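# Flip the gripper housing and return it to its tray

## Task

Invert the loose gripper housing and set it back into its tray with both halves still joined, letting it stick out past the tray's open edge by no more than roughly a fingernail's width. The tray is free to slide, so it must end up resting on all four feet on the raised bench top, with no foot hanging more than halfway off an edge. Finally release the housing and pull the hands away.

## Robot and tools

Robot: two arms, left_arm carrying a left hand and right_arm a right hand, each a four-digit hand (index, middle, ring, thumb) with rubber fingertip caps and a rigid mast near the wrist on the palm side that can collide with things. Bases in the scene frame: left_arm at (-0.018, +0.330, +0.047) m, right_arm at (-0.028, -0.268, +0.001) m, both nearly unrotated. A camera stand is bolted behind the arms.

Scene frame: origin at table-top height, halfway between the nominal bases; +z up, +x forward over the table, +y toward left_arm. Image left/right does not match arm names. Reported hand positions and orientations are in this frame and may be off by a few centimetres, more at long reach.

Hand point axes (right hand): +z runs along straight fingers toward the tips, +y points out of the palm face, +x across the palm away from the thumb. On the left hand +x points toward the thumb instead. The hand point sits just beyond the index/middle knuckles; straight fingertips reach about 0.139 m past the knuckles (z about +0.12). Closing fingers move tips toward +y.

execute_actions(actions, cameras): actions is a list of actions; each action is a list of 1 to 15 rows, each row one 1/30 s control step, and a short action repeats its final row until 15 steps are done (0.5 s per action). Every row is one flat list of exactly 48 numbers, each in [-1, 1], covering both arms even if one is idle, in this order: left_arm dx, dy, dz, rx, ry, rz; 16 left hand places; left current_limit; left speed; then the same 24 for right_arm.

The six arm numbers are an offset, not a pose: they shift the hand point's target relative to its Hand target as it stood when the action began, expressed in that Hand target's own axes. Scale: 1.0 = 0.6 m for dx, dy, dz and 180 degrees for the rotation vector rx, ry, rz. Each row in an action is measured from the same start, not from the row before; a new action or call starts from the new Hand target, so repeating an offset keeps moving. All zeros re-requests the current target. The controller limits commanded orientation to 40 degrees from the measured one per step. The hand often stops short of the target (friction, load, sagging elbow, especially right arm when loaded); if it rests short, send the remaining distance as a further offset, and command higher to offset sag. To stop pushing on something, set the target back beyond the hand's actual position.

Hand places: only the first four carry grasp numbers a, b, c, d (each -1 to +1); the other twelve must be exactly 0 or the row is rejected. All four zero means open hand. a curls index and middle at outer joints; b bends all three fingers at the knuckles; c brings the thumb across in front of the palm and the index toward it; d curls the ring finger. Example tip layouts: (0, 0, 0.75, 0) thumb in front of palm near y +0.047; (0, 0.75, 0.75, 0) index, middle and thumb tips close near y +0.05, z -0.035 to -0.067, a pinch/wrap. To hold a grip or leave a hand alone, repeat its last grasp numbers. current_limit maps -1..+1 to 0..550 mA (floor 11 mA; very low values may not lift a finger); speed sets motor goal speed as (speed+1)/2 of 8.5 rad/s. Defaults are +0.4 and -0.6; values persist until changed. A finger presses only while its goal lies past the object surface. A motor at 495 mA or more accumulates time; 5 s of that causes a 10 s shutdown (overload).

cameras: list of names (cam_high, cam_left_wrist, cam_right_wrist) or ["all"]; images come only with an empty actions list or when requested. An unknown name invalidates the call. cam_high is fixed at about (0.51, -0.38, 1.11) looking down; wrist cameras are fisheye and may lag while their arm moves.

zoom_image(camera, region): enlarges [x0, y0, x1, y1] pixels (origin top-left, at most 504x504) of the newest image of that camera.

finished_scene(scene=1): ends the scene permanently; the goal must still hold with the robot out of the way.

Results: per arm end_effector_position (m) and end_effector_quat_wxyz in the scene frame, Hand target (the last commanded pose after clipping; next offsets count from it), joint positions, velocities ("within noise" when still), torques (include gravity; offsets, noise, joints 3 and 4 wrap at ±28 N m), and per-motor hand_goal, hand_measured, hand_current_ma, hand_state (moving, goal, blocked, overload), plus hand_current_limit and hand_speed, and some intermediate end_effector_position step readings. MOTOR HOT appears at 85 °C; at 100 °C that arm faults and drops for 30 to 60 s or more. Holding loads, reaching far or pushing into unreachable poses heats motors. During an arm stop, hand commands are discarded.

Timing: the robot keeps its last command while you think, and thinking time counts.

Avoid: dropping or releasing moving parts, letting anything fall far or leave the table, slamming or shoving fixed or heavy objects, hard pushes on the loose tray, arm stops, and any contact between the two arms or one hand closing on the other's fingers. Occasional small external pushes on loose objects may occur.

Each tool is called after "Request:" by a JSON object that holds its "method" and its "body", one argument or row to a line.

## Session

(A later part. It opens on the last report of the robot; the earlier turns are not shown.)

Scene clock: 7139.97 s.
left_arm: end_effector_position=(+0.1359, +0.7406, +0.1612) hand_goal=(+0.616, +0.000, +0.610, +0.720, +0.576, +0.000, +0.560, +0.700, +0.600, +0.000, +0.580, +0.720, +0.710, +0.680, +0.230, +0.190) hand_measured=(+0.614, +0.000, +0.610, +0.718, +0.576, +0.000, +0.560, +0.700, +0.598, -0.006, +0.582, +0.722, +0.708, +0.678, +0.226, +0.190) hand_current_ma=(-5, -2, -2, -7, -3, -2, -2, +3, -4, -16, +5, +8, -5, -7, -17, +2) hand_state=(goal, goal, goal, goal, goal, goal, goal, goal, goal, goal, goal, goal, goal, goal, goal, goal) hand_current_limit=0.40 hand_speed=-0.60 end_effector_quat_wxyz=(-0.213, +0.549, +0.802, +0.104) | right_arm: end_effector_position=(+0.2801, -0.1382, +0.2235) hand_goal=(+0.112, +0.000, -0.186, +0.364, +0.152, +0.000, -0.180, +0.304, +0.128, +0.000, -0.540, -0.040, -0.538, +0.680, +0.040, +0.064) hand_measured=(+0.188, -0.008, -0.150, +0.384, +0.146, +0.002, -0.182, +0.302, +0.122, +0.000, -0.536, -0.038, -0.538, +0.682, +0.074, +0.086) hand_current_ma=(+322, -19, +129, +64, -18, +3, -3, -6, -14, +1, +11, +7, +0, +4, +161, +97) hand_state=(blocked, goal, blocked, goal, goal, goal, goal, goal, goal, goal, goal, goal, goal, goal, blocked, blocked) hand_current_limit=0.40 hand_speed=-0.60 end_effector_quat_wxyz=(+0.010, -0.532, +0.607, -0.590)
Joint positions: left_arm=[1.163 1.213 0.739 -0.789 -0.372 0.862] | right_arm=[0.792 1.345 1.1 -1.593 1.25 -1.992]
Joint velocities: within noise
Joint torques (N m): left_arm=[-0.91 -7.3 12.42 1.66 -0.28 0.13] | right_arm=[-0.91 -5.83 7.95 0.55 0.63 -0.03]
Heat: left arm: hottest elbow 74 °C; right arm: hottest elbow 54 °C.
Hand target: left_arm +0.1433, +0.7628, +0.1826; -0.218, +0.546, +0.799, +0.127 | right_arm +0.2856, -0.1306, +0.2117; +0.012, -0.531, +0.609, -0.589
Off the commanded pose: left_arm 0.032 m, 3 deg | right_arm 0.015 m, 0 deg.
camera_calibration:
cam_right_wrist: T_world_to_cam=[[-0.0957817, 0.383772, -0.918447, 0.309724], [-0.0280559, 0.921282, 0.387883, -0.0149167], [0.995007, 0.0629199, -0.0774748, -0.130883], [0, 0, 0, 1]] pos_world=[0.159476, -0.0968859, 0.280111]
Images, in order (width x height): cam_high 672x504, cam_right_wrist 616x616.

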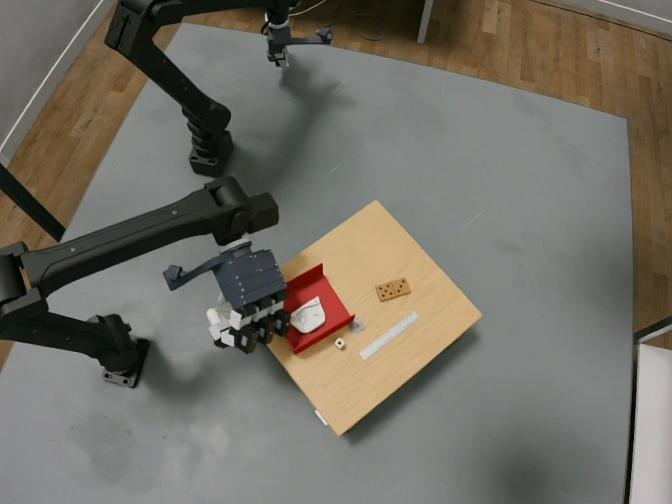

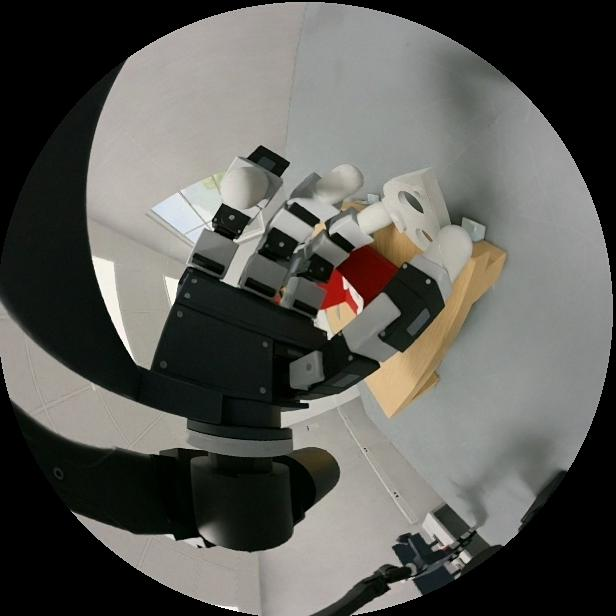

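Request:
{"method": "execute_actions", "body": {
  "actions": [
    [[0,0,0,0,0,0,0,0.1,0,0,0,0,0,0,0,0,0,0,0,0,0,0,0.4,-0.6,0,0,0,0,0,0,0.43,0.34,0.76,0.7,0,0,0,0,0,0,0,0,0,0,0,0,0.4,-0.6]],
    [[0,0,0,0,0,0,0,0.1,0,0,0,0,0,0,0,0,0,0,0,0,0,0,0.4,-0.6,-0.0041,0.0049,0.002,0,0,0,0.43,0.34,0.76,0.7,0,0,0,0,0,0,0,0,0,0,0,0,0.4,-0.6]]
  ]
}}

Scene clock: 7150.07 s.
left_arm: end_effector_position=(+0.1359, +0.7406, +0.1612) hand_goal=(+0.616, +0.000, +0.610, +0.720, +0.576, +0.000, +0.560, +0.700, +0.600, +0.000, +0.580, +0.720, +0.710, +0.680, +0.230, +0.190) hand_measured=(+0.614, +0.000, +0.610, +0.718, +0.576, +0.000, +0.560, +0.700, +0.598, -0.006, +0.582, +0.722, +0.708, +0.678, +0.226, +0.190) hand_current_ma=(-5, -2, -2, -7, -3, -2, -2, +3, -4, -16, +5, +8, -5, -7, -17, +2) hand_state=(goal, goal, goal, goal, goal, goal, goal, goal, goal, goal, goal, goal, goal, goal, goal, goal) hand_current_limit=0.40 hand_speed=-0.60 end_effector_quat_wxyz=(-0.213, +0.549, +0.802, +0.104) | right_arm: end_effector_position=(+0.2802, -0.1386, +0.2229) hand_goal=(+0.138, +0.000, -0.192, +0.360, +0.188, +0.000, -0.176, +0.304, +0.158, +0.000, -0.540, -0.044, -0.538, +0.680, +0.040, +0.060) hand_measured=(+0.188, -0.012, -0.150, +0.384, +0.180, +0.002, -0.178, +0.302, +0.152, +0.000, -0.536, -0.040, -0.538, +0.682, +0.074, +0.086) hand_current_ma=(+197, -28, +154, +80, -21, +3, -4, -6, -17, +1, +11, +10, +0, +4, +163, +119) hand_state=(blocked, goal, blocked, blocked, goal, goal, goal, goal, goal, goal, goal, goal, goal, goal, blocked, blocked) hand_current_limit=0.40 hand_speed=-0.60 end_effector_quat_wxyz=(+0.010, -0.532, +0.606, -0.591)
Joint positions: left_arm=[1.163 1.213 0.739 -0.789 -0.372 0.862] | right_arm=[0.792 1.345 1.097 -1.59 1.253 -1.995]
Joint torques (N m): left_arm=[-0.79 -6.89 12.59 1.61 -0.28 0.1] | right_arm=[-0.44 -5.42 7.58 0.8 0.56 0.02]
Heat: left arm: hottest elbow 74 °C; right arm: hottest elbow 54 °C.
Hand target: left_arm +0.1433, +0.7628, +0.1826; -0.218, +0.546, +0.799, +0.127 | right_arm +0.2855, -0.1306, +0.2076; +0.012, -0.531, +0.609, -0.589
Off the commanded pose: left_arm 0.032 m, 3 deg | right_arm 0.018 m, 1 deg.
Step readings (end_effector_position of left_arm | right_arm):
0: (+0.1359, +0.7406, +0.1612) | (+0.2801, -0.1382, +0.2235)
1: (+0.1359, +0.7406, +0.1612) | (+0.2801, -0.1382, +0.2235)
2: (+0.1359, +0.7406, +0.1612) | (+0.2801, -0.1382, +0.2235)
4: (+0.1359, +0.7406, +0.1612) | (+0.2801, -0.1382, +0.2235)
8: (+0.1359, +0.7406, +0.1612) | (+0.2801, -0.1382, +0.2235)
15: (+0.1359, +0.7406, +0.1612) | (+0.2801, -0.1382, +0.2235)
16: (+0.1359, +0.7406, +0.1612) | (+0.2801, -0.1382, +0.2235)
17: (+0.1359, +0.7406, +0.1612) | (+0.2802, -0.1382, +0.2234)
19: (+0.1359, +0.7406, +0.1612) | (+0.2802, -0.1382, +0.2233)
23: (+0.1359, +0.7406, +0.1612) | (+0.2803, -0.1385, +0.2230)
30: (+0.1359, +0.7406, +0.1612) | (+0.2802, -0.1386, +0.2229)

Request:
{"method": "execute_actions", "body": {
  "actions": [
    [[0,0,0,0,0,0,0,0.1,0,0,0,0,0,0,0,0,0,0,0,0,0,0,0.4,-0.6,-0.0041,0.0049,0.002,0,0,0,0.43,0.33,0.76,0.7,0,0,0,0,0,0,0,0,0,0,0,0,0.4,-0.6]],
    [[0,0,0,0,0,0,0,0.1,0,0,0,0,0,0,0,0,0,0,0,0,0,0,0.4,-0.6,-0.0041,0.0049,0.002,0,0,0,0.43,0.33,0.76,0.7,0,0,0,0,0,0,0,0,0,0,0,0,0.4,-0.6]]
  ],
  "cameras": ["cam_right_wrist"]
}}

Request:
{"method": "zoom_image", "body": {
  "camera": "cam_right_wrist",
  "region": [360, 150, 520, 310]
}}

Scene clock: 7156.87 s.
left_arm: end_effector_position=(+0.1359, +0.7406, +0.1612) hand_goal=(+0.616, +0.000, +0.610, +0.720, +0.576, +0.000, +0.560, +0.700, +0.600, +0.000, +0.580, +0.720, +0.710, +0.680, +0.230, +0.190) hand_measured=(+0.614, +0.000, +0.610, +0.718, +0.576, +0.000, +0.560, +0.700, +0.598, -0.006, +0.582, +0.722, +0.708, +0.678, +0.226, +0.190) hand_current_ma=(-5, -2, -2, -7, -3, -2, -2, +3, -4, -16, +5, +8, -5, -7, -17, +2) hand_state=(goal, goal, goal, goal, goal, goal, goal, goal, goal, goal, goal, goal, goal, goal, goal, goal) hand_current_limit=0.40 hand_speed=-0.60 end_effector_quat_wxyz=(-0.213, +0.549, +0.802, +0.104) | right_arm: end_effector_position=(+0.2808, -0.1398, +0.2217) hand_goal=(+0.152, +0.000, -0.196, +0.358, +0.206, +0.000, -0.174, +0.304, +0.174, +0.000, -0.540, -0.046, -0.538, +0.680, +0.040, +0.058) hand_measured=(+0.188, -0.018, -0.150, +0.384, +0.198, +0.002, -0.176, +0.302, +0.168, +0.000, -0.536, -0.042, -0.538, +0.682, +0.074, +0.086) hand_current_ma=(+134, -49, +171, +87, -23, +3, -4, -6, -19, +1, +11, +10, +1, +4, +165, +130) hand_state=(blocked, goal, blocked, blocked, goal, goal, goal, goal, goal, goal, goal, goal, goal, goal, blocked, blocked) hand_current_limit=0.40 hand_speed=-0.60 end_effector_quat_wxyz=(+0.010, -0.532, +0.603, -0.594)
Joint positions: left_arm=[1.163 1.213 0.739 -0.789 -0.372 0.862] | right_arm=[0.792 1.345 1.091 -1.583 1.262 -1.999]
Joint torques (N m): left_arm=[-0.67 -6.83 12.46 1.73 -0.27 0.12] | right_arm=[-0.67 -5.19 6.67 1.36 0.25 0.1]
Heat: left arm: hottest elbow 74 °C; right arm: hottest elbow 53 °C.
Hand target: left_arm +0.1433, +0.7628, +0.1826; -0.218, +0.546, +0.799, +0.127 | right_arm +0.2855, -0.1305, +0.1996; +0.012, -0.531, +0.609, -0.589
Off the commanded pose: left_arm 0.032 m, 3 deg | right_arm 0.024 m, 1 deg.
Step readings (end_effector_position of left_arm | right_arm):
0: (+0.1359, +0.7406, +0.1612) | (+0.2802, -0.1386, +0.2230)
1: (+0.1359, +0.7406, +0.1612) | (+0.2802, -0.1386, +0.2230)
2: (+0.1359, +0.7406, +0.1612) | (+0.2802, -0.1386, +0.2228)
4: (+0.1359, +0.7406, +0.1612) | (+0.2803, -0.1388, +0.2225)
8: (+0.1359, +0.7406, +0.1612) | (+0.2805, -0.1393, +0.2223)
15: (+0.1359, +0.7406, +0.1612) | (+0.2806, -0.1393, +0.2223)
16: (+0.1359, +0.7406, +0.1612) | (+0.2805, -0.1393, +0.2223)
17: (+0.1359, +0.7406, +0.1612) | (+0.2805, -0.1394, +0.2221)
19: (+0.1359, +0.7406, +0.1612) | (+0.2807, -0.1396, +0.2219)
23: (+0.1359, +0.7406, +0.1612) | (+0.2808, -0.1398, +0.2217)
30: (+0.1359, +0.7406, +0.1612) | (+0.2808, -0.1398, +0.2217)
camera_calibration:
cam_right_wrist: T_world_to_cam=[[-0.0934876, 0.373628, -0.922856, 0.307732], [-0.0343459, 0.925153, 0.378037, -0.00826243], [0.995028, 0.0670381, -0.0736578, -0.131847], [0, 0, 0, 1]] pos_world=[0.159677, -0.0984944, 0.277404]
Images, in order (width x height): cam_right_wrist 616x616.

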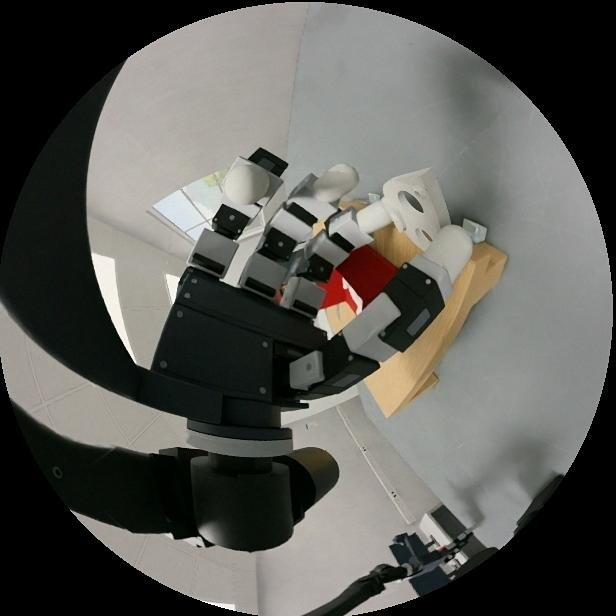

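Scaled by 3.150 from the camera's 616x616 image, which has a finer 880x880 frame.

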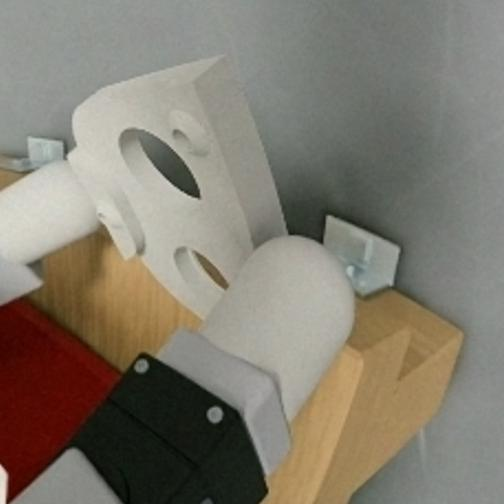

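Request:
{"method": "zoom_image", "body": {
  "camera": "cam_right_wrist",
  "region": [270, 180, 430, 340]
}}

Request:
{"method": "execute_actions", "body": {
  "actions": [],
  "cameras": ["cam_high"]
}}

Request:
{"method": "zoom_image", "body": {
  "camera": "cam_high",
  "region": [230, 270, 310, 360]
}}

Scaled by 3.150 from the camera's 616x616 image, which has a finer 880x880 frame.

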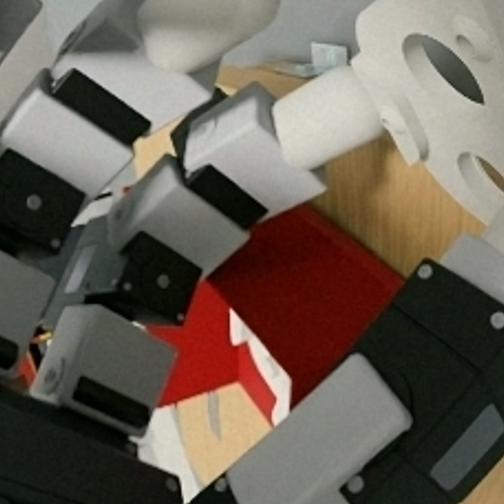

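Scene clock: 7178.23 s.
left_arm: end_effector_position=(+0.1359, +0.7406, +0.1612) hand_goal=(+0.616, +0.000, +0.610, +0.720, +0.576, +0.000, +0.560, +0.700, +0.600, +0.000, +0.580, +0.720, +0.710, +0.680, +0.230, +0.190) hand_measured=(+0.614, +0.000, +0.610, +0.718, +0.576, +0.000, +0.560, +0.700, +0.598, -0.006, +0.582, +0.722, +0.708, +0.678, +0.226, +0.190) hand_current_ma=(-5, -2, -2, -7, -3, -2, -2, +3, -4, -16, +5, +8, -5, -7, -17, +2) hand_state=(goal, goal, goal, goal, goal, goal, goal, goal, goal, goal, goal, goal, goal, goal, goal, goal) hand_current_limit=0.40 hand_speed=-0.60 end_effector_quat_wxyz=(-0.213, +0.549, +0.802, +0.104) | right_arm: end_effector_position=(+0.2808, -0.1398, +0.2217) hand_goal=(+0.152, +0.000, -0.196, +0.358, +0.206, +0.000, -0.174, +0.304, +0.174, +0.000, -0.540, -0.046, -0.538, +0.680, +0.040, +0.058) hand_measured=(+0.188, -0.018, -0.150, +0.384, +0.198, +0.002, -0.176, +0.302, +0.168, +0.000, -0.536, -0.042, -0.538, +0.682, +0.074, +0.086) hand_current_ma=(+134, -49, +171, +87, -23, +3, -4, -6, -19, +1, +11, +10, +1, +4, +165, +130) hand_state=(blocked, goal, blocked, blocked, goal, goal, goal, goal, goal, goal, goal, goal, goal, goal, blocked, blocked) hand_current_limit=0.40 hand_speed=-0.60 end_effector_quat_wxyz=(+0.010, -0.532, +0.603, -0.594)
Joint positions: left_arm=[1.163 1.213 0.739 -0.789 -0.372 0.862] | right_arm=[0.792 1.345 1.091 -1.583 1.262 -1.999]
Joint velocities: within noise
Joint torques (N m): left_arm=[-0.26 -6.42 12.6 1.72 -0.29 0.18] | right_arm=[-0.73 -4.89 6.74 1.28 0.25 0.08]
Heat: left arm: hottest elbow 74 °C; right arm: hottest elbow 50 °C.
Hand target: left_arm +0.1433, +0.7628, +0.1826; -0.218, +0.546, +0.799, +0.127 | right_arm +0.2855, -0.1305, +0.1996; +0.012, -0.531, +0.609, -0.589
Off the commanded pose: left_arm 0.032 m, 3 deg | right_arm 0.025 m, 1 deg.
Images, in order (width x height): cam_high 672x504.

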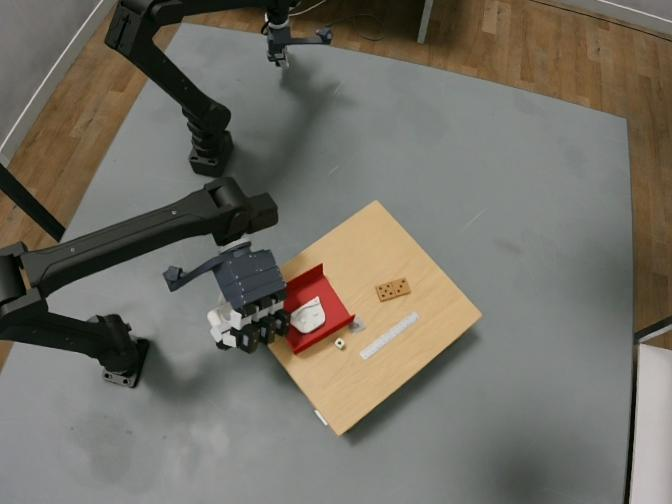

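Scaled by 5.600 from the camera's 672x504 image, which has a finer 960x720 frame.

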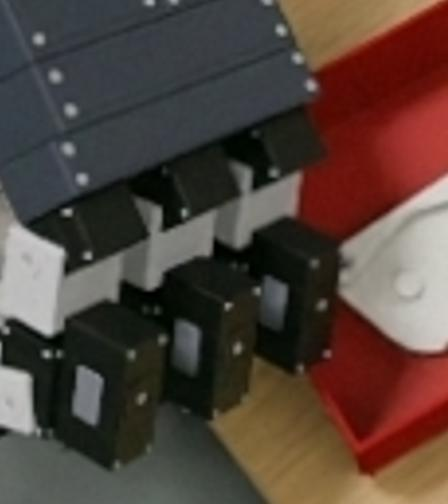

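Request:
{"method": "execute_actions", "body": {
  "actions": [
    [[0,0,0,0,0,0,0,0.1,0,0,0,0,0,0,0,0,0,0,0,0,0,0,0.4,-0.6,0.0306,-0.0365,-0.0153,0,0,0,0.43,0.39,0.76,0.7,0,0,0,0,0,0,0,0,0,0,0,0,0.4,-0.6]],
    [[0,0,0,0,0,0,0,0.1,0,0,0,0,0,0,0,0,0,0,0,0,0,0,0.4,-0.6,0.0678,-0.0083,-0.0082,0,0,0,0.43,0.39,0.76,0.7,0,0,0,0,0,0,0,0,0,0,0,0,0.4,-0.6]],
    [[0,0,0,0,0,0,0,0.1,0,0,0,0,0,0,0,0,0,0,0,0,0,0,0.4,-0.6,0.0678,-0.0083,-0.0082,0,0,0,0.43,0.39,0.76,0.7,0,0,0,0,0,0,0,0,0,0,0,0,0.4,-0.6]]
  ],
  "cameras": ["cam_right_wrist","cam_high"]
}}

Request:
{"method": "zoom_image", "body": {
  "camera": "cam_right_wrist",
  "region": [270, 130, 520, 380]
}}

Scene clock: 7302.57 s.
left_arm: end_effector_position=(+0.1359, +0.7406, +0.1612) hand_goal=(+0.616, +0.000, +0.610, +0.720, +0.576, +0.000, +0.560, +0.700, +0.600, +0.000, +0.580, +0.720, +0.710, +0.680, +0.230, +0.190) hand_measured=(+0.614, +0.000, +0.610, +0.718, +0.576, +0.000, +0.560, +0.700, +0.598, -0.006, +0.582, +0.722, +0.708, +0.678, +0.226, +0.190) hand_current_ma=(-5, -2, -2, -7, -3, -2, -2, +3, -4, -16, +5, +8, -5, -7, -17, +2) hand_state=(goal, goal, goal, goal, goal, goal, goal, goal, goal, goal, goal, goal, goal, goal, goal, goal) hand_current_limit=0.40 hand_speed=-0.60 end_effector_quat_wxyz=(-0.213, +0.549, +0.802, +0.104) | right_arm: end_effector_position=(+0.2478, -0.1764, +0.2796) hand_goal=(+0.070, +0.000, -0.178, +0.370, +0.100, +0.000, -0.186, +0.304, +0.084, +0.000, -0.540, -0.034, -0.538, +0.680, +0.040, +0.070) hand_measured=(+0.180, +0.002, -0.144, +0.386, +0.100, +0.002, -0.182, +0.302, +0.086, +0.000, -0.536, -0.036, -0.536, +0.682, +0.076, +0.088) hand_current_ma=(+385, +3, +124, +51, +2, +3, +10, -6, +4, +1, +11, -6, +2, +4, +169, +78) hand_state=(blocked, goal, blocked, goal, goal, goal, goal, goal, goal, goal, goal, goal, goal, goal, blocked, goal) hand_current_limit=0.40 hand_speed=-0.60 end_effector_quat_wxyz=(+0.027, -0.533, +0.609, -0.587)
Joint positions: left_arm=[1.163 1.213 0.739 -0.789 -0.372 0.862] | right_arm=[0.786 1.148 1.091 -1.673 1.251 -2.078]
Joint torques (N m): left_arm=[-0.62 -7 12.48 1.7 -0.26 0.11] | right_arm=[-1.2 -5.6 10.4 -0.66 0.79 -0.24]
Heat: left arm: hottest elbow 74 °C; right arm: hottest elbow 46 °C.
Hand target: left_arm +0.1433, +0.7628, +0.1826; -0.218, +0.546, +0.799, +0.127 | right_arm +0.2500, -0.1749, +0.2896; +0.012, -0.531, +0.609, -0.589
Off the commanded pose: left_arm 0.032 m, 3 deg | right_arm 0.010 m, 2 deg.
joint sent to its limit (right arm) — joint 4 (wrist pitch), lower limit; joint 6 (wrist roll), lower limit. The joint targets still meet the commanded pose.
Step readings (end_effector_position of left_arm | right_arm):
0: (+0.1359, +0.7406, +0.1612) | (+0.2808, -0.1398, +0.2217)
1: (+0.1359, +0.7406, +0.1612) | (+0.2808, -0.1398, +0.2217)
2: (+0.1359, +0.7406, +0.1612) | (+0.2808, -0.1400, +0.2219)
4: (+0.1359, +0.7406, +0.1612) | (+0.2802, -0.1407, +0.2223)
8: (+0.1359, +0.7406, +0.1612) | (+0.2782, -0.1417, +0.2221)
15: (+0.1359, +0.7406, +0.1612) | (+0.2769, -0.1415, +0.2211)
16: (+0.1359, +0.7406, +0.1612) | (+0.2768, -0.1416, +0.2212)
17: (+0.1359, +0.7406, +0.1612) | (+0.2762, -0.1424, +0.2217)
19: (+0.1359, +0.7406, +0.1612) | (+0.2737, -0.1449, +0.2242)
23: (+0.1359, +0.7406, +0.1612) | (+0.2675, -0.1516, +0.2364)
30: (+0.1359, +0.7406, +0.1612) | (+0.2626, -0.1569, +0.2458)
31: (+0.1359, +0.7406, +0.1612) | (+0.2625, -0.1570, +0.2458)
32: (+0.1359, +0.7406, +0.1612) | (+0.2621, -0.1576, +0.2467)
34: (+0.1359, +0.7406, +0.1612) | (+0.2604, -0.1604, +0.2509)
38: (+0.1359, +0.7406, +0.1612) | (+0.2538, -0.1693, +0.2676)
45: (+0.1359, +0.7406, +0.1612) | (+0.2480, -0.1761, +0.2794)
camera_calibration:
cam_right_wrist: T_world_to_cam=[[-0.0896967, 0.403522, -0.910563, 0.372628], [-0.0523038, 0.911078, 0.408903, -0.00404101], [0.994595, 0.0843032, -0.0606149, -0.0927647], [0, 0, 0, 1]] pos_world=[0.125475, -0.138862, 0.335331]
Images, in order (width x height): cam_high 672x504, cam_right_wrist 616x616.

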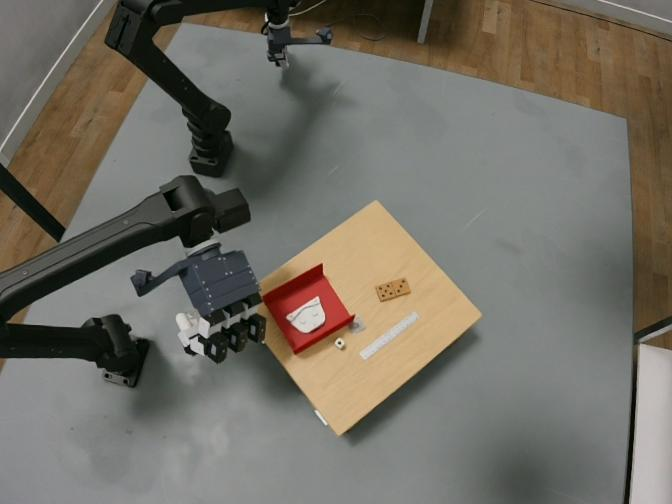

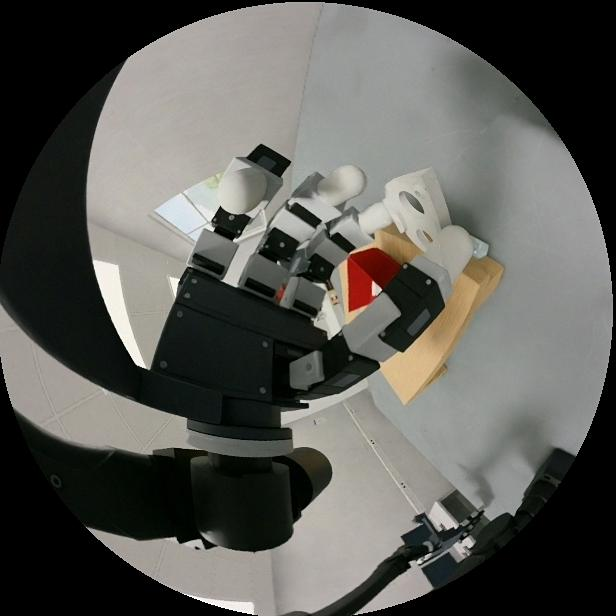

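Scaled by 2.016 from the camera's 616x616 image, which has a finer 880x880 frame.

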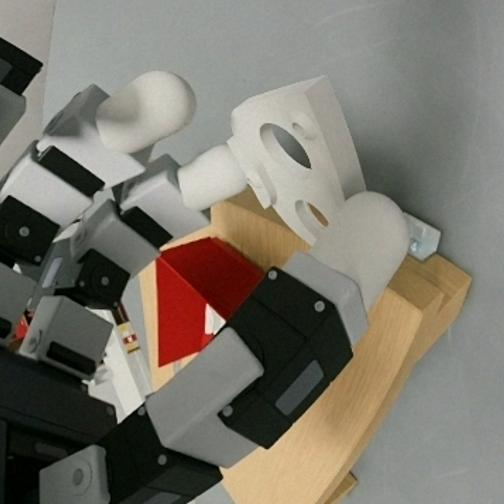

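Request:
{"method": "execute_actions", "body": {
  "actions": [
    [[0,0,0,0,0,0,0,0.1,0,0,0,0,0,0,0,0,0,0,0,0,0,0,0.4,-0.6,0.0188,-0.0312,0.112,-0.0322,0.0385,0.0161,0.43,0.39,0.76,0.7,0,0,0,0,0,0,0,0,0,0,0,0,0.4,-0.6]],
    [[0,0,0,0,0,0,0,0.1,0,0,0,0,0,0,0,0,0,0,0,0,0,0,0.4,-0.6,0.0035,-0.043,0.1097,-0.0322,0.0385,0.0161,0.43,0.39,0.76,0.7,0,0,0,0,0,0,0,0,0,0,0,0,0.4,-0.6]],
    [[0,0,0,0,0,0,0,0.1,0,0,0,0,0,0,0,0,0,0,0,0,0,0,0.4,-0.6,-0.0162,-0.054,0.0968,-0.0322,0.0385,0.0161,0.43,0.39,0.76,0.7,0,0,0,0,0,0,0,0,0,0,0,0,0.4,-0.6]]
  ]
}}

Scene clock: 7314.00 s.
left_arm: end_effector_position=(+0.1359, +0.7406, +0.1612) hand_goal=(+0.616, +0.000, +0.610, +0.720, +0.576, +0.000, +0.560, +0.700, +0.600, +0.000, +0.580, +0.720, +0.710, +0.680, +0.230, +0.190) hand_measured=(+0.614, +0.000, +0.610, +0.718, +0.576, +0.000, +0.560, +0.700, +0.598, -0.006, +0.582, +0.722, +0.708, +0.678, +0.226, +0.190) hand_current_ma=(-5, -2, -2, -7, -3, -2, -2, +3, -4, -16, +5, +8, -5, -7, -17, +2) hand_state=(goal, goal, goal, goal, goal, goal, goal, goal, goal, goal, goal, goal, goal, goal, goal, goal) hand_current_limit=0.40 hand_speed=-0.60 end_effector_quat_wxyz=(-0.213, +0.549, +0.802, +0.104) | right_arm: end_effector_position=(+0.3892, -0.3237, +0.2762) hand_goal=(+0.070, +0.000, -0.178, +0.370, +0.100, +0.000, -0.186, +0.304, +0.084, +0.000, -0.540, -0.034, -0.538, +0.680, +0.040, +0.070) hand_measured=(+0.180, +0.002, -0.144, +0.386, +0.098, +0.002, -0.182, +0.302, +0.084, +0.000, -0.536, -0.036, -0.536, +0.682, +0.076, +0.088) hand_current_ma=(+385, +4, +124, +51, -5, +3, +8, -6, -2, +1, +11, -6, +2, +4, +169, +78) hand_state=(blocked, goal, blocked, goal, goal, goal, goal, goal, goal, goal, goal, goal, goal, goal, blocked, goal) hand_current_limit=0.40 hand_speed=-0.60 end_effector_quat_wxyz=(-0.166, -0.338, +0.721, -0.582)
Joint positions: left_arm=[1.163 1.213 0.739 -0.789 -0.372 0.862] | right_arm=[0.185 1.537 1.429 -1.662 1.294 -2.079]
Joint torques (N m): left_arm=[-0.32 -6.65 12.56 1.65 -0.33 0.13] | right_arm=[-0.38 -10.7 12.15 -0.91 0.72 -0.25]
Heat: left arm: hottest elbow 74 °C; right arm: hottest elbow 47 °C.
Hand target: left_arm +0.1433, +0.7628, +0.1826; -0.218, +0.546, +0.799, +0.127 | right_arm +0.4001, -0.3198, +0.2895; -0.133, -0.365, +0.721, -0.574
Off the commanded pose: left_arm 0.032 m, 3 deg | right_arm 0.018 m, 5 deg.
joint sent to its limit (right arm) — joint 6 (wrist roll), lower limit. The joint targets are off in orientation, not in position.
Step readings (end_effector_position of left_arm | right_arm):
0: (+0.1359, +0.7406, +0.1612) | (+0.2477, -0.1765, +0.2796)
1: (+0.1359, +0.7406, +0.1612) | (+0.2480, -0.1772, +0.2797)
2: (+0.1359, +0.7406, +0.1612) | (+0.2493, -0.1801, +0.2795)
4: (+0.1359, +0.7406, +0.1612) | (+0.2572, -0.1943, +0.2797)
8: (+0.1359, +0.7406, +0.1612) | (+0.2765, -0.2267, +0.2777)
15: (+0.1359, +0.7406, +0.1612) | (+0.2870, -0.2312, +0.2728)
16: (+0.1359, +0.7406, +0.1612) | (+0.2876, -0.2315, +0.2735)
17: (+0.1359, +0.7406, +0.1612) | (+0.2894, -0.2332, +0.2746)
19: (+0.1359, +0.7406, +0.1612) | (+0.3000, -0.2442, +0.2791)
23: (+0.1359, +0.7406, +0.1612) | (+0.3236, -0.2742, +0.2815)
30: (+0.1359, +0.7406, +0.1612) | (+0.3350, -0.2810, +0.2735)
31: (+0.1359, +0.7406, +0.1612) | (+0.3359, -0.2809, +0.2739)
32: (+0.1359, +0.7406, +0.1612) | (+0.3381, -0.2815, +0.2747)
34: (+0.1359, +0.7406, +0.1612) | (+0.3500, -0.2886, +0.2793)
38: (+0.1359, +0.7406, +0.1612) | (+0.3751, -0.3149, +0.2825)
45: (+0.1359, +0.7406, +0.1612) | (+0.3866, -0.3246, +0.2726)

Request:
{"method": "execute_actions", "body": {
  "actions": [
    [[0,0,0,0,0,0,0,0.1,0,0,0,0,0,0,0,0,0,0,0,0,0,0,0.4,-0.6,-0.0223,-0.0365,0.0422,-0.0322,0.0385,0.0161,0.43,0.39,0.76,0.7,0,0,0,0,0,0,0,0,0,0,0,0,0.4,-0.6]]
  ],
  "cameras": ["cam_right_wrist","cam_high"]
}}

Request:
{"method": "zoom_image", "body": {
  "camera": "cam_high",
  "region": [240, 320, 400, 460]
}}

Request:
{"method": "zoom_image", "body": {
  "camera": "cam_right_wrist",
  "region": [310, 130, 560, 380]
}}

Scene clock: 7320.47 s.
left_arm: end_effector_position=(+0.1359, +0.7406, +0.1612) hand_goal=(+0.616, +0.000, +0.610, +0.720, +0.576, +0.000, +0.560, +0.700, +0.600, +0.000, +0.580, +0.720, +0.710, +0.680, +0.230, +0.190) hand_measured=(+0.614, +0.000, +0.610, +0.718, +0.576, +0.000, +0.560, +0.700, +0.598, -0.006, +0.582, +0.722, +0.708, +0.678, +0.226, +0.190) hand_current_ma=(-5, -2, -2, -7, -3, -2, -2, +3, -4, -16, +5, +8, -5, -7, -17, +2) hand_state=(goal, goal, goal, goal, goal, goal, goal, goal, goal, goal, goal, goal, goal, goal, goal, goal) hand_current_limit=0.40 hand_speed=-0.60 end_effector_quat_wxyz=(-0.213, +0.549, +0.802, +0.104) | right_arm: end_effector_position=(+0.4183, -0.3426, +0.2775) hand_goal=(+0.070, +0.000, -0.178, +0.370, +0.100, +0.000, -0.186, +0.304, +0.084, +0.000, -0.540, -0.034, -0.538, +0.680, +0.040, +0.070) hand_measured=(+0.180, +0.002, -0.144, +0.386, +0.098, +0.002, -0.182, +0.302, +0.084, +0.000, -0.536, -0.036, -0.536, +0.682, +0.076, +0.088) hand_current_ma=(+385, +4, +124, +51, -5, +3, +8, -6, -2, +1, +11, -6, +2, +4, +169, +78) hand_state=(blocked, goal, blocked, goal, goal, goal, goal, goal, goal, goal, goal, goal, goal, goal, blocked, goal) hand_current_limit=0.40 hand_speed=-0.60 end_effector_quat_wxyz=(-0.174, -0.308, +0.746, -0.564)
Joint positions: left_arm=[1.163 1.213 0.739 -0.789 -0.372 0.862] | right_arm=[0.115 1.616 1.543 -1.671 1.258 -2.08]
Joint torques (N m): left_arm=[-0.85 -7.3 12.31 1.58 -0.27 0.14] | right_arm=[-0.62 -12.04 12.45 -0.81 0.73 -0.22]
Heat: left arm: hottest elbow 74 °C; right arm: hottest elbow 49 °C.
Hand target: left_arm +0.1433, +0.7628, +0.1826; -0.218, +0.546, +0.799, +0.127 | right_arm +0.4299, -0.3398, +0.2894; -0.180, -0.304, +0.749, -0.561
Off the commanded pose: left_arm 0.032 m, 3 deg | right_arm 0.017 m, 1 deg.
joint sent to its limit (right arm) — joint 4 (wrist pitch), lower limit; joint 6 (wrist roll), lower limit. The joint targets still meet the commanded pose.
Step readings (end_effector_position of left_arm | right_arm):
0: (+0.1359, +0.7406, +0.1612) | (+0.3891, -0.3237, +0.2762)
1: (+0.1359, +0.7406, +0.1612) | (+0.3892, -0.3236, +0.2764)
2: (+0.1359, +0.7406, +0.1612) | (+0.3899, -0.3236, +0.2763)
4: (+0.1359, +0.7406, +0.1612) | (+0.3971, -0.3245, +0.2784)
8: (+0.1359, +0.7406, +0.1612) | (+0.4144, -0.3350, +0.2814)
15: (+0.1359, +0.7406, +0.1612) | (+0.4174, -0.3428, +0.2762)
camera_calibration:
cam_right_wrist: T_world_to_cam=[[0.165484, 0.364343, -0.916444, 0.334511], [0.529771, 0.750958, 0.394214, -0.137139], [0.83184, -0.550741, -0.0687471, -0.395732], [0, 0, 0, 1]] pos_world=[0.346482, -0.236837, 0.333417]
Images, in order (width x height): cam_high 672x504, cam_right_wrist 616x616.

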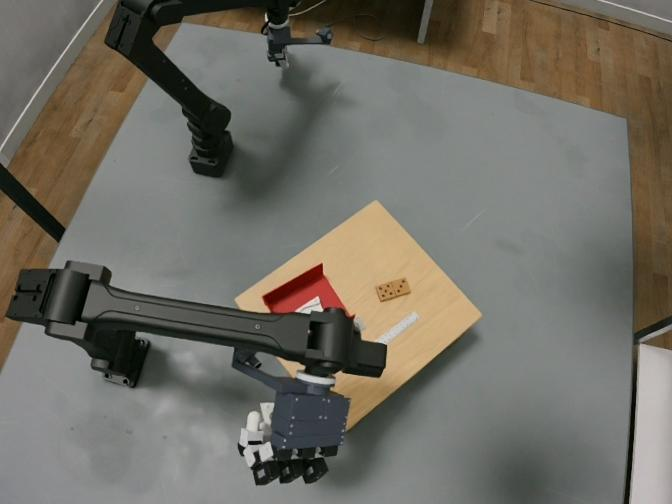

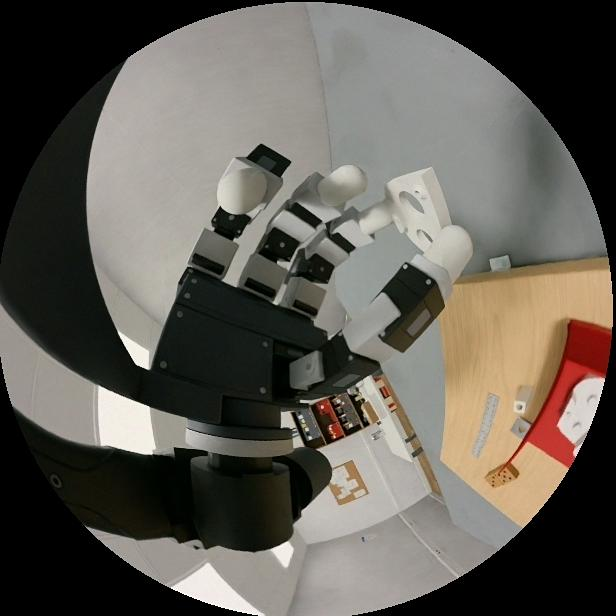

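Scaled by 3.150 from the camera's 672x504 image, which has a finer 960x720 frame.

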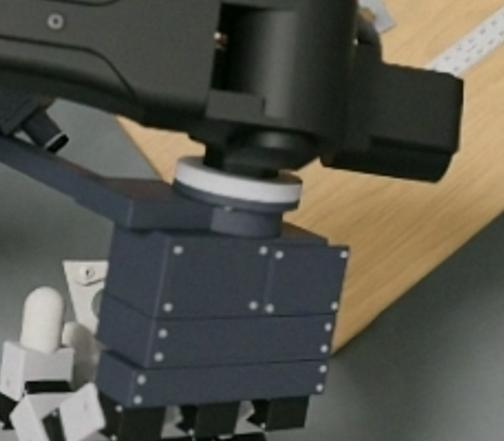

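Scaled by 2.016 from the camera's 616x616 image, which has a finer 880x880 frame.

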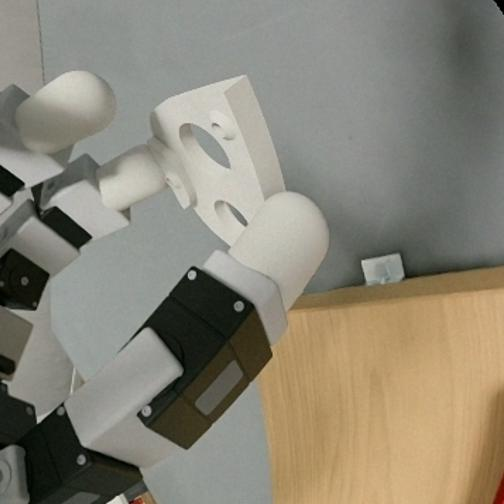

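Request:
{"method": "execute_actions", "body": {
  "actions": [
    [[0,0,0,0,0,0,0,0.1,0,0,0,0,0,0,0,0,0,0,0,0,0,0,0.4,-0.6,-0.0346,0.0097,-0.0177,0,0,0,0.43,0.39,0.76,0.7,0,0,0,0,0,0,0,0,0,0,0,0,0.4,-0.6]],
    [[0,0,0,0,0,0,0,0.1,0,0,0,0,0,0,0,0,0,0,0,0,0,0,0.4,-0.6,-0.0347,0.0096,-0.0176,0,0,0,0.43,0.39,0.76,0.7,0,0,0,0,0,0,0,0,0,0,0,0,0.4,-0.6]]
  ],
  "cameras": ["cam_right_wrist","cam_high"]
}}

Request:
{"method": "zoom_image", "body": {
  "camera": "cam_high",
  "region": [240, 320, 400, 460]
}}

Request:
{"method": "zoom_image", "body": {
  "camera": "cam_right_wrist",
  "region": [360, 150, 560, 350]
}}

Scene clock: 7343.80 s.
left_arm: end_effector_position=(+0.1359, +0.7406, +0.1612) hand_goal=(+0.616, +0.000, +0.610, +0.720, +0.576, +0.000, +0.560, +0.700, +0.600, +0.000, +0.580, +0.720, +0.710, +0.680, +0.230, +0.190) hand_measured=(+0.614, +0.000, +0.610, +0.718, +0.576, +0.000, +0.560, +0.700, +0.598, -0.006, +0.582, +0.722, +0.708, +0.678, +0.226, +0.190) hand_current_ma=(-5, -2, -2, -7, -3, -2, -2, +3, -4, -16, +5, +8, -5, -7, -17, +2) hand_state=(goal, goal, goal, goal, goal, goal, goal, goal, goal, goal, goal, goal, goal, goal, goal, goal) hand_current_limit=0.40 hand_speed=-0.60 end_effector_quat_wxyz=(-0.213, +0.549, +0.802, +0.104) | right_arm: end_effector_position=(+0.4389, -0.3111, +0.2513) hand_goal=(+0.070, +0.000, -0.178, +0.370, +0.100, +0.000, -0.186, +0.304, +0.084, +0.000, -0.540, -0.034, -0.538, +0.680, +0.040, +0.070) hand_measured=(+0.180, +0.002, -0.144, +0.386, +0.098, +0.002, -0.182, +0.302, +0.084, +0.000, -0.536, -0.036, -0.536, +0.682, +0.076, +0.088) hand_current_ma=(+385, +4, +124, +51, -5, +3, +8, -6, -2, +1, +11, -6, +2, +4, +169, +78) hand_state=(blocked, goal, blocked, goal, goal, goal, goal, goal, goal, goal, goal, goal, goal, goal, blocked, goal) hand_current_limit=0.40 hand_speed=-0.60 end_effector_quat_wxyz=(-0.169, -0.332, +0.743, -0.556)
Joint positions: left_arm=[1.163 1.213 0.739 -0.789 -0.372 0.862] | right_arm=[0.17 1.691 1.573 -1.672 1.232 -2.055]
Joint torques (N m): left_arm=[-0.44 -6.65 12.55 1.57 -0.3 0.14] | right_arm=[-0.56 -12.81 12.19 -0.88 0.71 -0.03]
Heat: left arm: hottest elbow 75 °C; right arm: hottest elbow 54 °C.
Hand target: left_arm +0.1433, +0.7628, +0.1826; -0.218, +0.546, +0.799, +0.127 | right_arm +0.4520, -0.3070, +0.2623; -0.180, -0.304, +0.749, -0.561
Off the commanded pose: left_arm 0.032 m, 3 deg | right_arm 0.018 m, 4 deg.
joint sent to its limit (right arm) — joint 4 (wrist pitch), lower limit. The joint targets are off in orientation, not in position.
Step readings (end_effector_position of left_arm | right_arm):
0: (+0.1359, +0.7406, +0.1612) | (+0.4183, -0.3426, +0.2775)
1: (+0.1359, +0.7406, +0.1612) | (+0.4183, -0.3426, +0.2774)
2: (+0.1359, +0.7406, +0.1612) | (+0.4186, -0.3419, +0.2771)
4: (+0.1359, +0.7406, +0.1612) | (+0.4203, -0.3396, +0.2758)
8: (+0.1359, +0.7406, +0.1612) | (+0.4258, -0.3316, +0.2702)
15: (+0.1359, +0.7406, +0.1612) | (+0.4283, -0.3269, +0.2634)
16: (+0.1359, +0.7406, +0.1612) | (+0.4283, -0.3269, +0.2634)
17: (+0.1359, +0.7406, +0.1612) | (+0.4287, -0.3260, +0.2634)
19: (+0.1359, +0.7406, +0.1612) | (+0.4307, -0.3241, +0.2628)
23: (+0.1359, +0.7406, +0.1612) | (+0.4359, -0.3164, +0.2582)
30: (+0.1359, +0.7406, +0.1612) | (+0.4386, -0.3112, +0.2511)
camera_calibration:
cam_right_wrist: T_world_to_cam=[[0.125718, 0.387988, -0.91305, 0.319643], [0.508796, 0.764878, 0.395081, -0.148037], [0.851658, -0.514225, -0.101248, -0.386425], [0, 0, 0, 1]] pos_world=[0.364238, -0.209497, 0.311212]
Images, in order (width x height): cam_high 672x504, cam_right_wrist 616x616.

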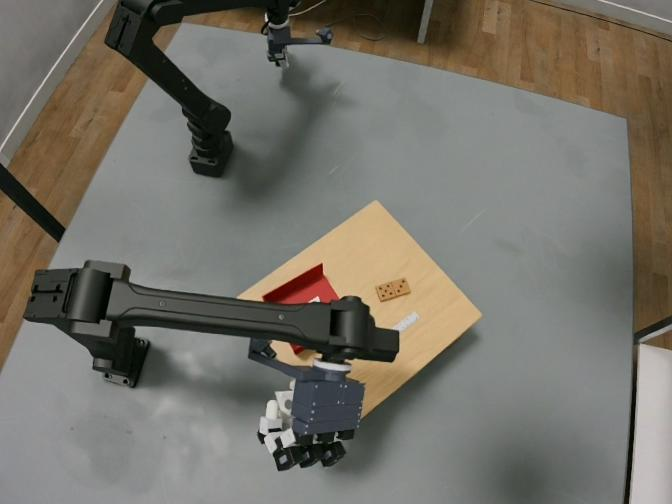

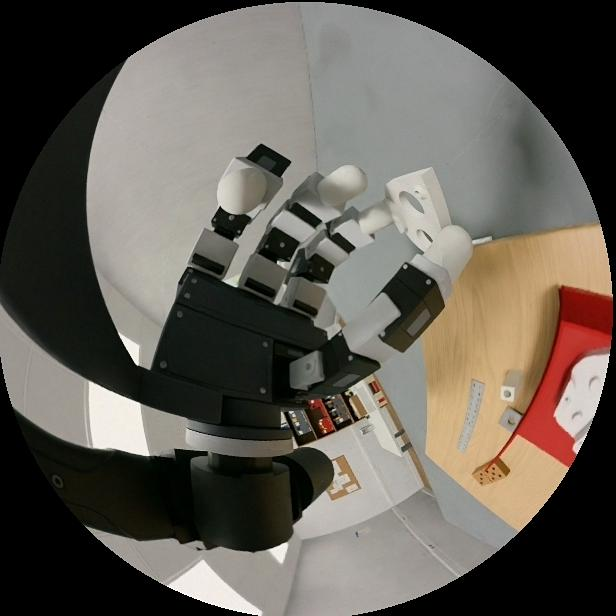

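Scaled by 3.150 from the camera's 672x504 image, which has a finer 960x720 frame.

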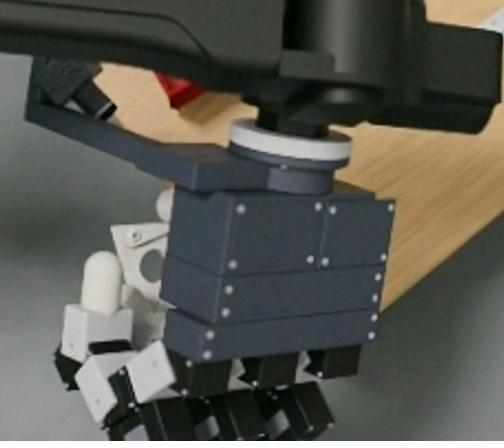

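Scaled by 2.520 from the camera's 616x616 image, which has a finer 880x880 frame.

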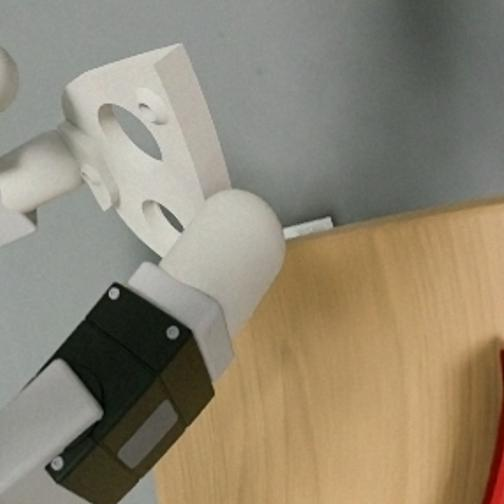

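Request:
{"method": "execute_actions", "body": {
  "actions": [
    [[0,0,0,0,0,0,0,0.1,0,0,0,0,0,0,0,0,0,0,0,0,0,0,0.4,-0.6,-0.028,0.0278,0.0085,0,0,0,0.43,0.38,0.76,0.7,0,0,0,0,0,0,0,0,0,0,0,0,0.4,-0.6]]
  ],
  "cameras": ["cam_right_wrist","cam_high"]
}}

Request:
{"method": "zoom_image", "body": {
  "camera": "cam_high",
  "region": [240, 320, 400, 460]
}}

Request:
{"method": "zoom_image", "body": {
  "camera": "cam_right_wrist",
  "region": [360, 150, 560, 350]
}}

Scene clock: 7360.80 s.
left_arm: end_effector_position=(+0.1359, +0.7406, +0.1612) hand_goal=(+0.616, +0.000, +0.610, +0.720, +0.576, +0.000, +0.560, +0.700, +0.600, +0.000, +0.580, +0.720, +0.710, +0.680, +0.230, +0.190) hand_measured=(+0.614, +0.000, +0.610, +0.718, +0.576, +0.000, +0.560, +0.700, +0.598, -0.006, +0.582, +0.722, +0.708, +0.678, +0.226, +0.190) hand_current_ma=(-5, -2, -2, -7, -3, -2, -2, +3, -4, -16, +5, +8, -5, -7, -17, +2) hand_state=(goal, goal, goal, goal, goal, goal, goal, goal, goal, goal, goal, goal, goal, goal, goal, goal) hand_current_limit=0.40 hand_speed=-0.60 end_effector_quat_wxyz=(-0.213, +0.549, +0.802, +0.104) | right_arm: end_effector_position=(+0.4467, -0.3091, +0.2347) hand_goal=(+0.084, +0.000, -0.180, +0.368, +0.118, +0.000, -0.184, +0.304, +0.098, +0.000, -0.540, -0.036, -0.538, +0.680, +0.040, +0.068) hand_measured=(+0.180, +0.002, -0.144, +0.386, +0.112, +0.002, -0.182, +0.302, +0.094, +0.000, -0.536, -0.036, -0.536, +0.682, +0.076, +0.088) hand_current_ma=(+385, +4, +132, +58, -16, +3, +3, -6, -13, +1, +11, -1, +2, +4, +169, +89) hand_state=(blocked, goal, blocked, goal, goal, goal, goal, goal, goal, goal, goal, goal, goal, goal, blocked, goal) hand_current_limit=0.40 hand_speed=-0.60 end_effector_quat_wxyz=(-0.168, -0.321, +0.747, -0.558)
Joint positions: left_arm=[1.163 1.213 0.739 -0.789 -0.372 0.862] | right_arm=[0.17 1.725 1.573 -1.672 1.232 -2.001]
Joint torques (N m): left_arm=[-0.03 -7.24 12.48 1.48 -0.32 0.15] | right_arm=[0.03 -13.63 10.25 -0.8 0.67 -0.04]
Heat: left arm: hottest elbow 75 °C; right arm: hottest elbow 53 °C.
Hand target: left_arm +0.1433, +0.7628, +0.1826; -0.218, +0.546, +0.799, +0.127 | right_arm +0.4541, -0.3045, +0.2382; -0.180, -0.304, +0.749, -0.561
Off the commanded pose: left_arm 0.032 m, 3 deg | right_arm 0.009 m, 2 deg.
joint sent to its limit (right arm) — joint 4 (wrist pitch), lower limit. The joint targets are off in orientation, not in position.
Step readings (end_effector_position of left_arm | right_arm):
0: (+0.1359, +0.7406, +0.1612) | (+0.4389, -0.3111, +0.2513)
1: (+0.1359, +0.7406, +0.1612) | (+0.4389, -0.3111, +0.2513)
2: (+0.1359, +0.7406, +0.1612) | (+0.4393, -0.3110, +0.2508)
4: (+0.1359, +0.7406, +0.1612) | (+0.4405, -0.3107, +0.2493)
8: (+0.1359, +0.7406, +0.1612) | (+0.4437, -0.3099, +0.2420)
15: (+0.1359, +0.7406, +0.1612) | (+0.4465, -0.3092, +0.2348)
camera_calibration:
cam_right_wrist: T_world_to_cam=[[0.14852, 0.385235, -0.910789, 0.291108], [0.515115, 0.756052, 0.403785, -0.154614], [0.844156, -0.529131, -0.0861519, -0.398687], [0, 0, 0, 1]] pos_world=[0.372962, -0.206207, 0.293221]
Images, in order (width x height): cam_high 672x504, cam_right_wrist 616x616.

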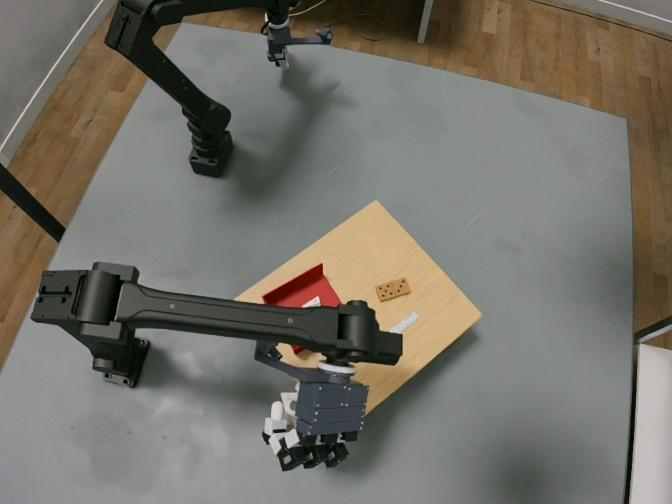

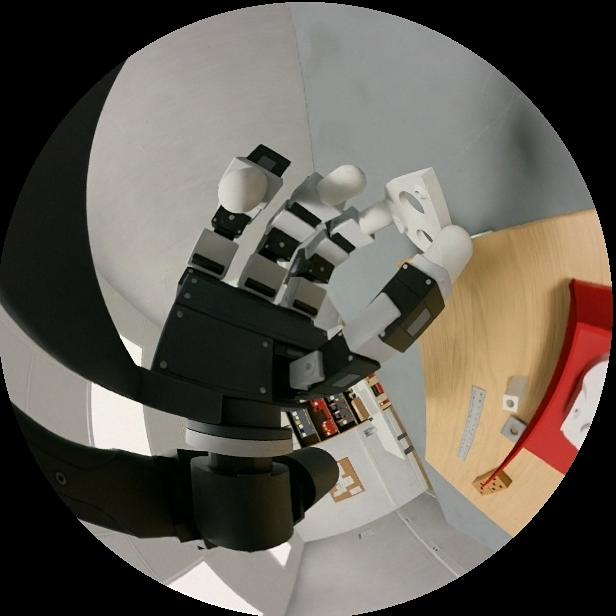

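Scaled by 3.150 from the camera's 672x504 image, which has a finer 960x720 frame.

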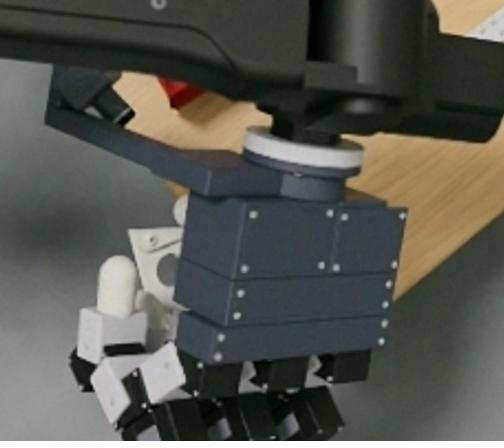

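Scaled by 2.520 from the camera's 616x616 image, which has a finer 880x880 frame.

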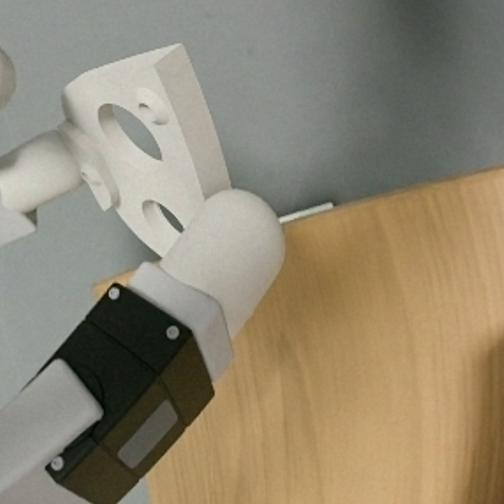

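Request:
{"method": "execute_actions", "body": {
  "actions": [
    [[0,0,0,0,0,0,0,0.1,0,0,0,0,0,0,0,0,0,0,0,0,0,0,0.4,-0.6,-0.0122,0.0146,0.0061,0,0,0,0.43,0.37,0.76,0.7,0,0,0,0,0,0,0,0,0,0,0,0,0.4,-0.6]],
    [[0,0,0,0,0,0,0,0.1,0,0,0,0,0,0,0,0,0,0,0,0,0,0,0.4,-0.6,-0.0061,0.0073,0.0031,0,0,0,0.43,0.37,0.76,0.7,0,0,0,0,0,0,0,0,0,0,0,0,0.4,-0.6]]
  ],
  "cameras": ["cam_right_wrist"]
}}

Request:
{"method": "zoom_image", "body": {
  "camera": "cam_right_wrist",
  "region": [360, 150, 560, 350]
}}

Scene clock: 7375.70 s.
left_arm: end_effector_position=(+0.1359, +0.7406, +0.1612) hand_goal=(+0.616, +0.000, +0.610, +0.720, +0.576, +0.000, +0.560, +0.700, +0.600, +0.000, +0.580, +0.720, +0.710, +0.680, +0.230, +0.190) hand_measured=(+0.614, +0.000, +0.610, +0.718, +0.576, +0.000, +0.560, +0.700, +0.598, -0.006, +0.582, +0.722, +0.708, +0.678, +0.226, +0.190) hand_current_ma=(-5, -2, -2, -7, -3, -2, -2, +3, -4, -16, +5, +8, -5, -7, -17, +2) hand_state=(goal, goal, goal, goal, goal, goal, goal, goal, goal, goal, goal, goal, goal, goal, goal, goal) hand_current_limit=0.40 hand_speed=-0.60 end_effector_quat_wxyz=(-0.213, +0.549, +0.802, +0.104) | right_arm: end_effector_position=(+0.4517, -0.3079, +0.2256) hand_goal=(+0.098, +0.000, -0.184, +0.366, +0.136, +0.000, -0.182, +0.304, +0.114, +0.000, -0.540, -0.038, -0.538, +0.680, +0.040, +0.066) hand_measured=(+0.180, +0.002, -0.144, +0.386, +0.130, +0.002, -0.182, +0.302, +0.108, +0.000, -0.536, -0.036, -0.536, +0.682, +0.076, +0.088) hand_current_ma=(+352, +4, +149, +66, -18, +3, -2, -6, -14, +1, +11, +3, +2, +4, +169, +99) hand_state=(blocked, goal, blocked, blocked, goal, goal, goal, goal, goal, goal, goal, goal, goal, goal, blocked, blocked) hand_current_limit=0.40 hand_speed=-0.60 end_effector_quat_wxyz=(-0.163, -0.310, +0.751, -0.560)
Joint positions: left_arm=[1.163 1.213 0.739 -0.789 -0.372 0.862] | right_arm=[0.17 1.742 1.573 -1.672 1.232 -1.96]
Joint torques (N m): left_arm=[-0.44 -6.89 12.42 1.57 -0.26 0.18] | right_arm=[-0.38 -13.27 8.55 -0.95 0.72 -0.04]
Heat: left arm: hottest elbow 75 °C; right arm: hottest elbow 53 °C.
Hand target: left_arm +0.1433, +0.7628, +0.1826; -0.218, +0.546, +0.799, +0.127 | right_arm +0.4540, -0.3045, +0.2201; -0.180, -0.304, +0.749, -0.561
Off the commanded pose: left_arm 0.032 m, 3 deg | right_arm 0.007 m, 2 deg.
joint sent to its limit (right arm) — joint 4 (wrist pitch), lower limit. The joint targets still meet the commanded pose.
Step readings (end_effector_position of left_arm | right_arm):
0: (+0.1359, +0.7406, +0.1612) | (+0.4468, -0.3091, +0.2347)
1: (+0.1359, +0.7406, +0.1612) | (+0.4468, -0.3091, +0.2346)
2: (+0.1359, +0.7406, +0.1612) | (+0.4469, -0.3091, +0.2346)
4: (+0.1359, +0.7406, +0.1612) | (+0.4474, -0.3090, +0.2342)
8: (+0.1359, +0.7406, +0.1612) | (+0.4486, -0.3087, +0.2322)
15: (+0.1359, +0.7406, +0.1612) | (+0.4498, -0.3084, +0.2293)
16: (+0.1359, +0.7406, +0.1612) | (+0.4498, -0.3084, +0.2293)
17: (+0.1359, +0.7406, +0.1612) | (+0.4499, -0.3084, +0.2292)
19: (+0.1359, +0.7406, +0.1612) | (+0.4502, -0.3083, +0.2289)
23: (+0.1359, +0.7406, +0.1612) | (+0.4509, -0.3081, +0.2274)
30: (+0.1359, +0.7406, +0.1612) | (+0.4516, -0.3080, +0.2256)
camera_calibration:
cam_right_wrist: T_world_to_cam=[[0.173565, 0.383859, -0.906933, 0.268985], [0.516217, 0.748798, 0.415719, -0.159739], [0.838687, -0.540328, -0.0681892, -0.408036], [0, 0, 0, 1]] pos_world=[0.377988, -0.204113, 0.282534]
Images, in order (width x height): cam_right_wrist 616x616.

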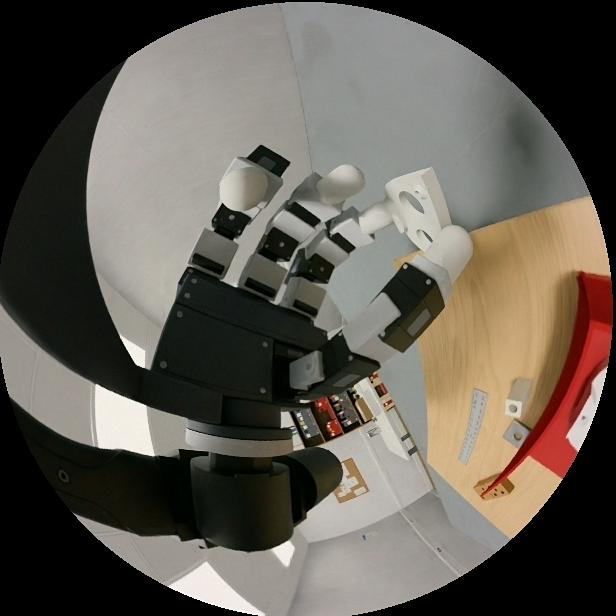

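Scaled by 2.520 from the camera's 616x616 image, which has a finer 880x880 frame.

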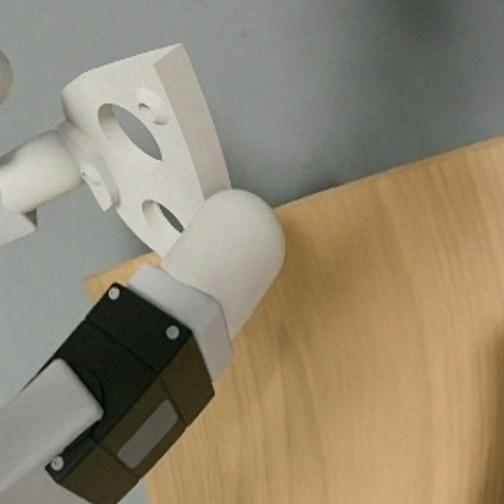

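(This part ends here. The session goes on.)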